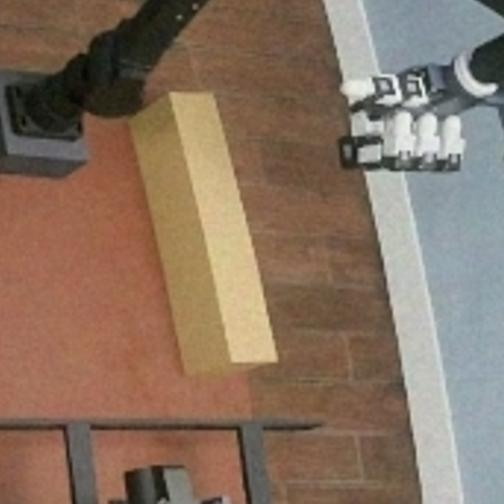

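Request:
move(
  arm1={"target": [1.42, 0.735, 0.95, 0, 1, 0, 0], "joints": {"hand_index_pip": -0.65, "hand_middle_pip": -0.65, "hand_ring_pip": -0.65, "hand_index_dip": -0.53, "hand_middle_dip": -0.53, "hand_ring_dip": -0.53}},
)

Request:
move(
  arm1={"target": [1.42, 0.735, 0.778, 0, 1, 0, 0], "speed": 0.15},
  cameras=["cam_high", "arm1_cam_wrist"],
)

Scene clock: 386.97 s.
Joint torques (N m): arm1=[-1.44 -8.7 9.18 -0.13 0.27 0.02] | arm2=[0.79 -22.83 6.68 0.76 -0.22 0.04] | arm3=[1.67 1.73 10.61 2.47 0.03 -0.07] | arm4=[2.2 -22.01 10.93 0.28 0.41 -0.06] | arm5=[0.91 -7.06 12.4 -0.12 0.2 0.19] | arm6=[-1.79 -18.08 12.15 0.85 1.13 0.03] | arm7=[-0.85 -20.42 10.74 -0.12 0.1 -0.05] | arm8=[-1.67 -17.03 8.34 0.59 0.11 -0.07]
Heat: arm1: hottest joint3_rad 43 °C; arm2: hottest joint3_rad 38 °C; arm3: hottest joint3_rad 42 °C; arm4: hottest joint3_rad 41 °C; arm5: hottest joint3_rad 45 °C; arm6: hottest joint2_rad 43 °C; arm7: hottest joint3_rad 41 °C; arm8: hottest joint3_rad 49 °C.
move: arm1 off_target
Joint velocities: within noise
arm1.joint_positions: joint1_rad=+2.112 joint2_rad=+1.277 joint3_rad=+1.019 joint4_rad=-1.312 joint5_rad=-0.005 joint6_rad=+2.088 hand_index_mcp=-0.386 hand_index_abd=+0.000 hand_index_pip=-0.608 hand_index_dip=-0.523 hand_middle_mcp=-0.376 hand_middle_abd=+0.000 hand_middle_pip=-0.618 hand_middle_dip=-0.515 hand_ring_mcp=-0.375 hand_ring_abd=+0.000 hand_ring_pip=-0.619 hand_ring_dip=-0.515 hand_thumb_cmc=+0.714 hand_thumb_axl=+0.677 hand_thumb_mcp=+0.221 hand_thumb_ipl=+0.168 hand_current_limit=+0.400 hand_speed=-0.600
arm1.joint_status: hand_index_pip off_target (ended at -0.608, target -0.650); hand_middle_pip off_target (ended at -0.618, target -0.650); hand_ring_pip off_target (ended at -0.619, target -0.650); the others done
arm1.hand_state: blocked,goal,blocked,goal,blocked,goal,blocked,goal,blocked,goal,blocked,goal,goal,goal,goal,goal
arm1.index_mcp_current_ma: 135
arm1.index_abd_current_ma: 1
arm1.index_pip_current_ma: 162
arm1.index_dip_current_ma: 21
arm1.middle_mcp_current_ma: 181
arm1.middle_abd_current_ma: 1
arm1.middle_pip_current_ma: 118
arm1.middle_dip_current_ma: 50
arm1.ring_mcp_current_ma: 185
arm1.ring_abd_current_ma: 1
arm1.ring_pip_current_ma: 115
arm1.ring_dip_current_ma: 53
arm1.thumb_cmc_current_ma: 0
arm1.thumb_axl_current_ma: -2
arm1.thumb_mcp_current_ma: -18
arm1.thumb_ipl_current_ma: -1
arm1.hand_goal_index_mcp: -0.420
arm1.hand_goal_index_abd: 0.000
arm1.hand_goal_index_pip: -0.650
arm1.hand_goal_index_dip: -0.530
arm1.hand_goal_middle_mcp: -0.420
arm1.hand_goal_middle_abd: 0.000
arm1.hand_goal_middle_pip: -0.650
arm1.hand_goal_middle_dip: -0.530
arm1.hand_goal_ring_mcp: -0.420
arm1.hand_goal_ring_abd: 0.000
arm1.hand_goal_ring_pip: -0.650
arm1.hand_goal_ring_dip: -0.530
arm1.hand_goal_thumb_cmc: 0.714
arm1.hand_goal_thumb_axl: 0.678
arm1.hand_goal_thumb_mcp: 0.226
arm1.hand_goal_thumb_ipl: 0.168
arm1.hand: x=+1.4167 y=+0.7354 z=+0.9527 quat_wxyz=(-0.001, +1.000, +0.008, -0.002) (m; scene frame)
arm1.hand_target: x=+1.4199 y=+0.7350 z=+0.9500 quat_wxyz=(+0.000, +1.000, +0.000, +0.000) (m; scene frame)
arm1.hand_status: done (0.004 m and 0.9 deg from the pose sent, 0.299 m and 1.3 deg at the start)
arm2, arm3, arm4, arm5, arm6, arm7, arm8: as last shown
pictures: none

Scene clock: 388.77 s.
Joint torques (N m): arm1=[-1.32 -10.4 6.45 -0.09 0.26 0.02] | arm2=[0.79 -22.89 6.67 0.77 -0.22 0.03] | arm3=[1.67 1.32 10.62 2.5 0.07 -0.1] | arm4=[2.2 -22.07 10.93 0.28 0.41 -0.06] | arm5=[0.85 -6.95 12.44 -0.23 0.23 0.2] | arm6=[-1.79 -18.14 12.15 0.85 1.13 0.03] | arm7=[-0.91 -20.42 10.74 -0.12 0.1 -0.05] | arm8=[-1.73 -17.08 8.31 0.58 0.11 -0.08]
Heat: arm1: hottest joint3_rad 43 °C; arm2: hottest joint3_rad 38 °C; arm3: hottest joint3_rad 42 °C; arm4: hottest joint3_rad 41 °C; arm5: hottest joint3_rad 45 °C; arm6: hottest joint2_rad 43 °C; arm7: hottest joint3_rad 41 °C; arm8: hottest joint3_rad 49 °C.
move: arm1 done
Joint velocities: within noise
arm1.joint_positions: joint1_rad=+2.112 joint2_rad=+1.535 joint3_rad=+0.762 joint4_rad=-0.794 joint5_rad=-0.005 joint6_rad=+2.090 hand_index_mcp=-0.386 hand_index_abd=+0.000 hand_index_pip=-0.608 hand_index_dip=-0.523 hand_middle_mcp=-0.376 hand_middle_abd=+0.000 hand_middle_pip=-0.618 hand_middle_dip=-0.515 hand_ring_mcp=-0.375 hand_ring_abd=+0.000 hand_ring_pip=-0.619 hand_ring_dip=-0.515 hand_thumb_cmc=+0.714 hand_thumb_axl=+0.677 hand_thumb_mcp=+0.221 hand_thumb_ipl=+0.168 hand_current_limit=+0.400 hand_speed=-0.600
arm1.joint_status: not commanded
arm1.hand_state: blocked,goal,blocked,goal,blocked,goal,blocked,goal,blocked,goal,blocked,goal,goal,goal,goal,goal
arm1.index_mcp_current_ma: 135
arm1.index_abd_current_ma: 1
arm1.index_pip_current_ma: 162
arm1.index_dip_current_ma: 21
arm1.middle_mcp_current_ma: 181
arm1.middle_abd_current_ma: 1
arm1.middle_pip_current_ma: 118
arm1.middle_dip_current_ma: 50
arm1.ring_mcp_current_ma: 185
arm1.ring_abd_current_ma: 1
arm1.ring_pip_current_ma: 115
arm1.ring_dip_current_ma: 53
arm1.thumb_cmc_current_ma: 0
arm1.thumb_axl_current_ma: -2
arm1.thumb_mcp_current_ma: -18
arm1.thumb_ipl_current_ma: -1
arm1.hand_goal_index_mcp: -0.420
arm1.hand_goal_index_abd: 0.000
arm1.hand_goal_index_pip: -0.650
arm1.hand_goal_index_dip: -0.530
arm1.hand_goal_middle_mcp: -0.420
arm1.hand_goal_middle_abd: 0.000
arm1.hand_goal_middle_pip: -0.650
arm1.hand_goal_middle_dip: -0.530
arm1.hand_goal_ring_mcp: -0.420
arm1.hand_goal_ring_abd: 0.000
arm1.hand_goal_ring_pip: -0.650
arm1.hand_goal_ring_dip: -0.530
arm1.hand_goal_thumb_cmc: 0.714
arm1.hand_goal_thumb_axl: 0.678
arm1.hand_goal_thumb_mcp: 0.226
arm1.hand_goal_thumb_ipl: 0.168
arm1.hand: x=+1.4196 y=+0.7368 z=+0.7820 quat_wxyz=(-0.002, +1.000, +0.006, +0.000) (m; scene frame)
arm1.hand_target: x=+1.4199 y=+0.7350 z=+0.7780 quat_wxyz=(+0.000, +1.000, +0.000, +0.000) (m; scene frame)
arm1.hand_status: done (0.004 m and 0.8 deg from the pose sent, 0.175 m and 0.9 deg at the start)
arm2, arm3, arm4, arm5, arm6, arm7, arm8: as last shown
pictures: arm1_cam_wrist, cam_high

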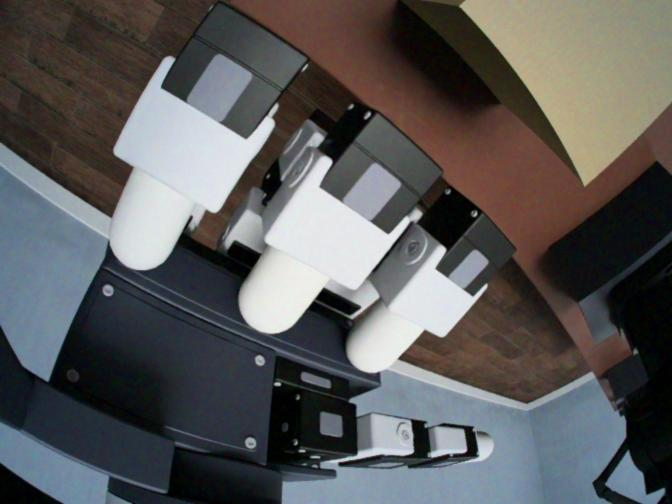

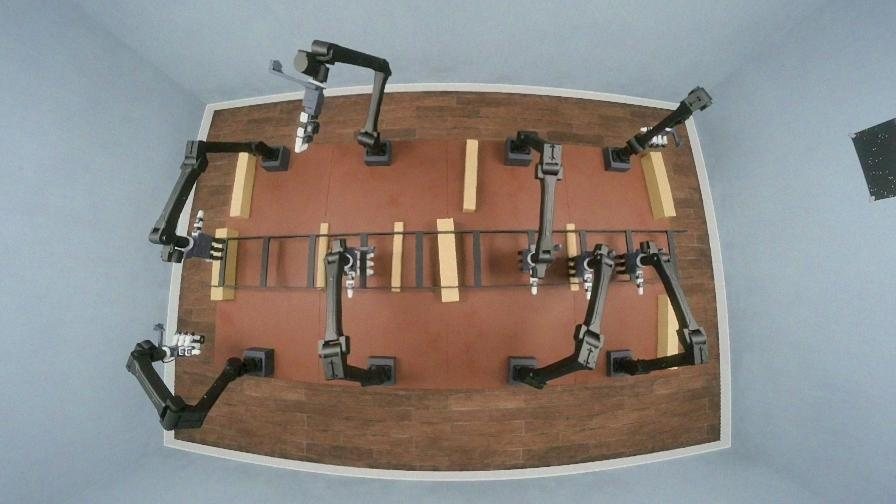

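Request:
move(
  arm1={"target": [1.425, 0.62, 0.776, 0, 1, 0, 0], "speed": 0.1},
  cameras=["cam_high", "arm1_cam_wrist"],
)

Request:
zoom_image(
  camera="cam_high",
  region=[610, 130, 730, 250],
)

Scene clock: 391.37 s.
Joint torques (N m): arm1=[-2.14 -10.46 5.39 -0.21 0.71 -0.3] | arm2=[0.79 -22.83 6.67 0.76 -0.22 0.03] | arm3=[0.97 2.14 10.52 2.28 0.01 -0.08] | arm4=[2.2 -22.01 10.93 0.28 0.41 -0.05] | arm5=[0.85 -7 12.38 -0.2 0.22 0.19] | arm6=[-1.79 -18.08 12.15 0.85 1.13 0.03] | arm7=[-0.91 -20.37 10.74 -0.1 0.09 -0.06] | arm8=[-1.67 -17.03 8.31 0.59 0.11 -0.07]
Heat: arm1: hottest joint3_rad 42 °C; arm2: hottest joint3_rad 38 °C; arm3: hottest joint3_rad 42 °C; arm4: hottest joint3_rad 41 °C; arm5: hottest joint3_rad 45 °C; arm6: hottest joint2_rad 43 °C; arm7: hottest joint3_rad 41 °C; arm8: hottest joint3_rad 48 °C.
move: arm1 done
Joint velocities: within noise
arm1.joint_positions: joint1_rad=+1.793 joint2_rad=+1.472 joint3_rad=+0.671 joint4_rad=-0.768 joint5_rad=-0.016 joint6_rad=+1.797 hand_index_mcp=-0.386 hand_index_abd=+0.001 hand_index_pip=-0.608 hand_index_dip=-0.523 hand_middle_mcp=-0.378 hand_middle_abd=-0.001 hand_middle_pip=-0.620 hand_middle_dip=-0.515 hand_ring_mcp=-0.375 hand_ring_abd=+0.000 hand_ring_pip=-0.619 hand_ring_dip=-0.515 hand_thumb_cmc=+0.714 hand_thumb_axl=+0.677 hand_thumb_mcp=+0.221 hand_thumb_ipl=+0.168 hand_current_limit=+0.400 hand_speed=-0.600
arm1.joint_status: not commanded
arm1.hand_state: blocked,goal,blocked,goal,blocked,goal,blocked,goal,blocked,goal,blocked,goal,goal,goal,goal,goal
arm1.index_mcp_current_ma: 136
arm1.index_abd_current_ma: 2
arm1.index_pip_current_ma: 162
arm1.index_dip_current_ma: 21
arm1.middle_mcp_current_ma: 173
arm1.middle_abd_current_ma: -2
arm1.middle_pip_current_ma: 112
arm1.middle_dip_current_ma: 51
arm1.ring_mcp_current_ma: 185
arm1.ring_abd_current_ma: 1
arm1.ring_pip_current_ma: 115
arm1.ring_dip_current_ma: 53
arm1.thumb_cmc_current_ma: 0
arm1.thumb_axl_current_ma: -2
arm1.thumb_mcp_current_ma: -18
arm1.thumb_ipl_current_ma: -1
arm1.hand_goal_index_mcp: -0.420
arm1.hand_goal_index_abd: 0.000
arm1.hand_goal_index_pip: -0.650
arm1.hand_goal_index_dip: -0.530
arm1.hand_goal_middle_mcp: -0.420
arm1.hand_goal_middle_abd: 0.000
arm1.hand_goal_middle_pip: -0.650
arm1.hand_goal_middle_dip: -0.530
arm1.hand_goal_ring_mcp: -0.420
arm1.hand_goal_ring_abd: 0.000
arm1.hand_goal_ring_pip: -0.650
arm1.hand_goal_ring_dip: -0.530
arm1.hand_goal_thumb_cmc: 0.714
arm1.hand_goal_thumb_axl: 0.678
arm1.hand_goal_thumb_mcp: 0.226
arm1.hand_goal_thumb_ipl: 0.168
arm1.hand: x=+1.4264 y=+0.6288 z=+0.7769 quat_wxyz=(-0.006, +1.000, -0.006, -0.001) (m; scene frame)
arm1.hand_target: x=+1.4248 y=+0.6202 z=+0.7760 quat_wxyz=(+0.000, +1.000, +0.000, +0.000) (m; scene frame)
arm1.hand_status: done (0.009 m and 1.0 deg from the pose sent, 0.117 m and 0.7 deg at the start)
arm2, arm3, arm4, arm6, arm7, arm8: as last shown
arm5.joint_positions: joint1_rad=+1.100 joint2_rad=+1.069 joint3_rad=+0.895 joint4_rad=-1.429 joint5_rad=-0.001 joint6_rad=+1.102 hand_index_mcp=-0.403 hand_index_abd=+0.003 hand_index_pip=-0.592 hand_index_dip=-0.512 hand_middle_mcp=-0.401 hand_middle_abd=+0.002 hand_middle_pip=-0.598 hand_middle_dip=-0.503 hand_ring_mcp=-0.400 hand_ring_abd=+0.002 hand_ring_pip=-0.596 hand_ring_dip=-0.511 hand_thumb_cmc=+0.714 hand_thumb_axl=+0.677 hand_thumb_mcp=+0.222 hand_thumb_ipl=+0.168 hand_current_limit=+0.400 hand_speed=-0.600
arm5.joint_status: not commanded
arm5.hand_state: goal,goal,blocked,goal,goal,goal,blocked,blocked,blocked,goal,blocked,goal,goal,goal,goal,goal
arm5.index_mcp_current_ma: 29
arm5.index_abd_current_ma: 2
arm5.index_pip_current_ma: 146
arm5.index_dip_current_ma: 29
arm5.middle_mcp_current_ma: 33
arm5.middle_abd_current_ma: 1
arm5.middle_pip_current_ma: 127
arm5.middle_dip_current_ma: 52
arm5.ring_mcp_current_ma: 38
arm5.ring_abd_current_ma: 1
arm5.ring_pip_current_ma: 132
arm5.ring_dip_current_ma: 31
arm5.thumb_cmc_current_ma: 0
arm5.thumb_axl_current_ma: 0
arm5.thumb_mcp_current_ma: -5
arm5.thumb_ipl_current_ma: 0
arm5.hand_goal_index_mcp: -0.420
arm5.hand_goal_index_abd: 0.000
arm5.hand_goal_index_pip: -0.650
arm5.hand_goal_index_dip: -0.530
arm5.hand_goal_middle_mcp: -0.420
arm5.hand_goal_middle_abd: 0.000
arm5.hand_goal_middle_pip: -0.650
arm5.hand_goal_middle_dip: -0.530
arm5.hand_goal_ring_mcp: -0.420
arm5.hand_goal_ring_abd: 0.000
arm5.hand_goal_ring_pip: -0.650
arm5.hand_goal_ring_dip: -0.530
arm5.hand_goal_thumb_cmc: 0.714
arm5.hand_goal_thumb_axl: 0.678
arm5.hand_goal_thumb_mcp: 0.226
arm5.hand_goal_thumb_ipl: 0.168
arm5.hand: x=-1.3600 y=-0.4521 z=+0.9841 quat_wxyz=(+0.014, -0.002, +1.000, -0.006) (m; scene frame)
arm5.hand_target: x=-1.3696 y=-0.4501 z=+0.9998 quat_wxyz=(+0.000, +0.000, +1.000, +0.000) (m; scene frame)
arm5.hand_status: not commanded
pictures: arm1_cam_wrist, cam_high

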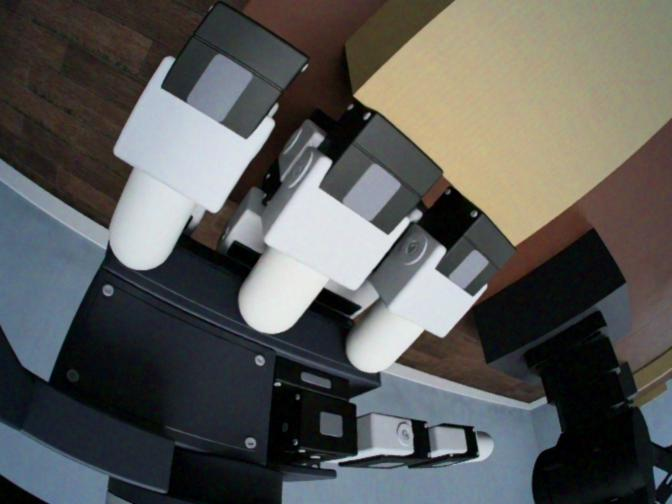

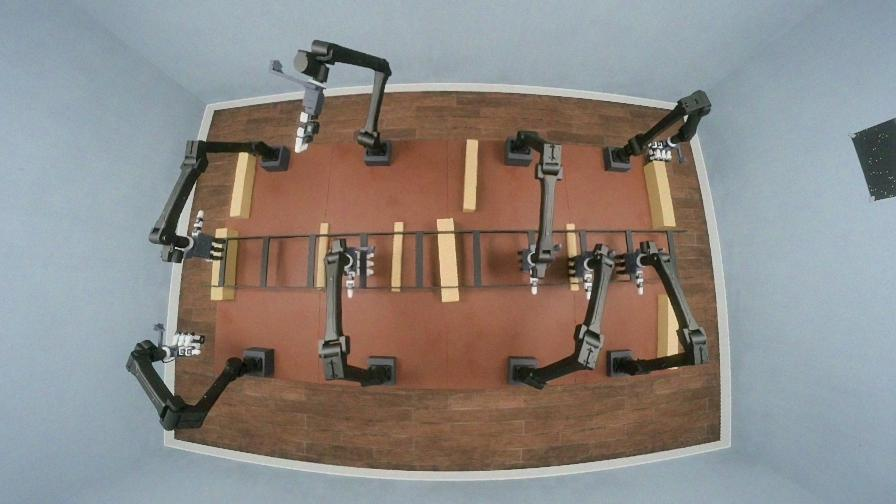

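Scaled by 4.200 from the camera's 896x504 image, which has a finer 1280x720 frame.

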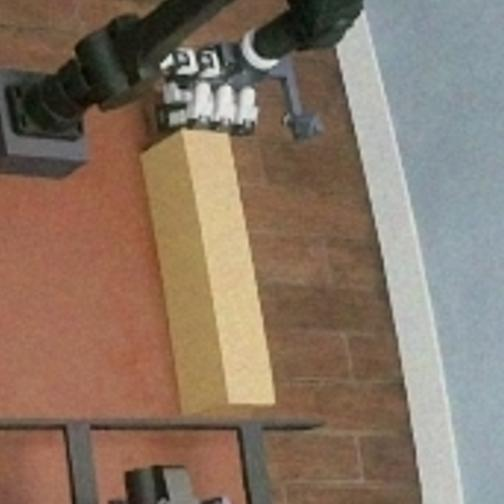

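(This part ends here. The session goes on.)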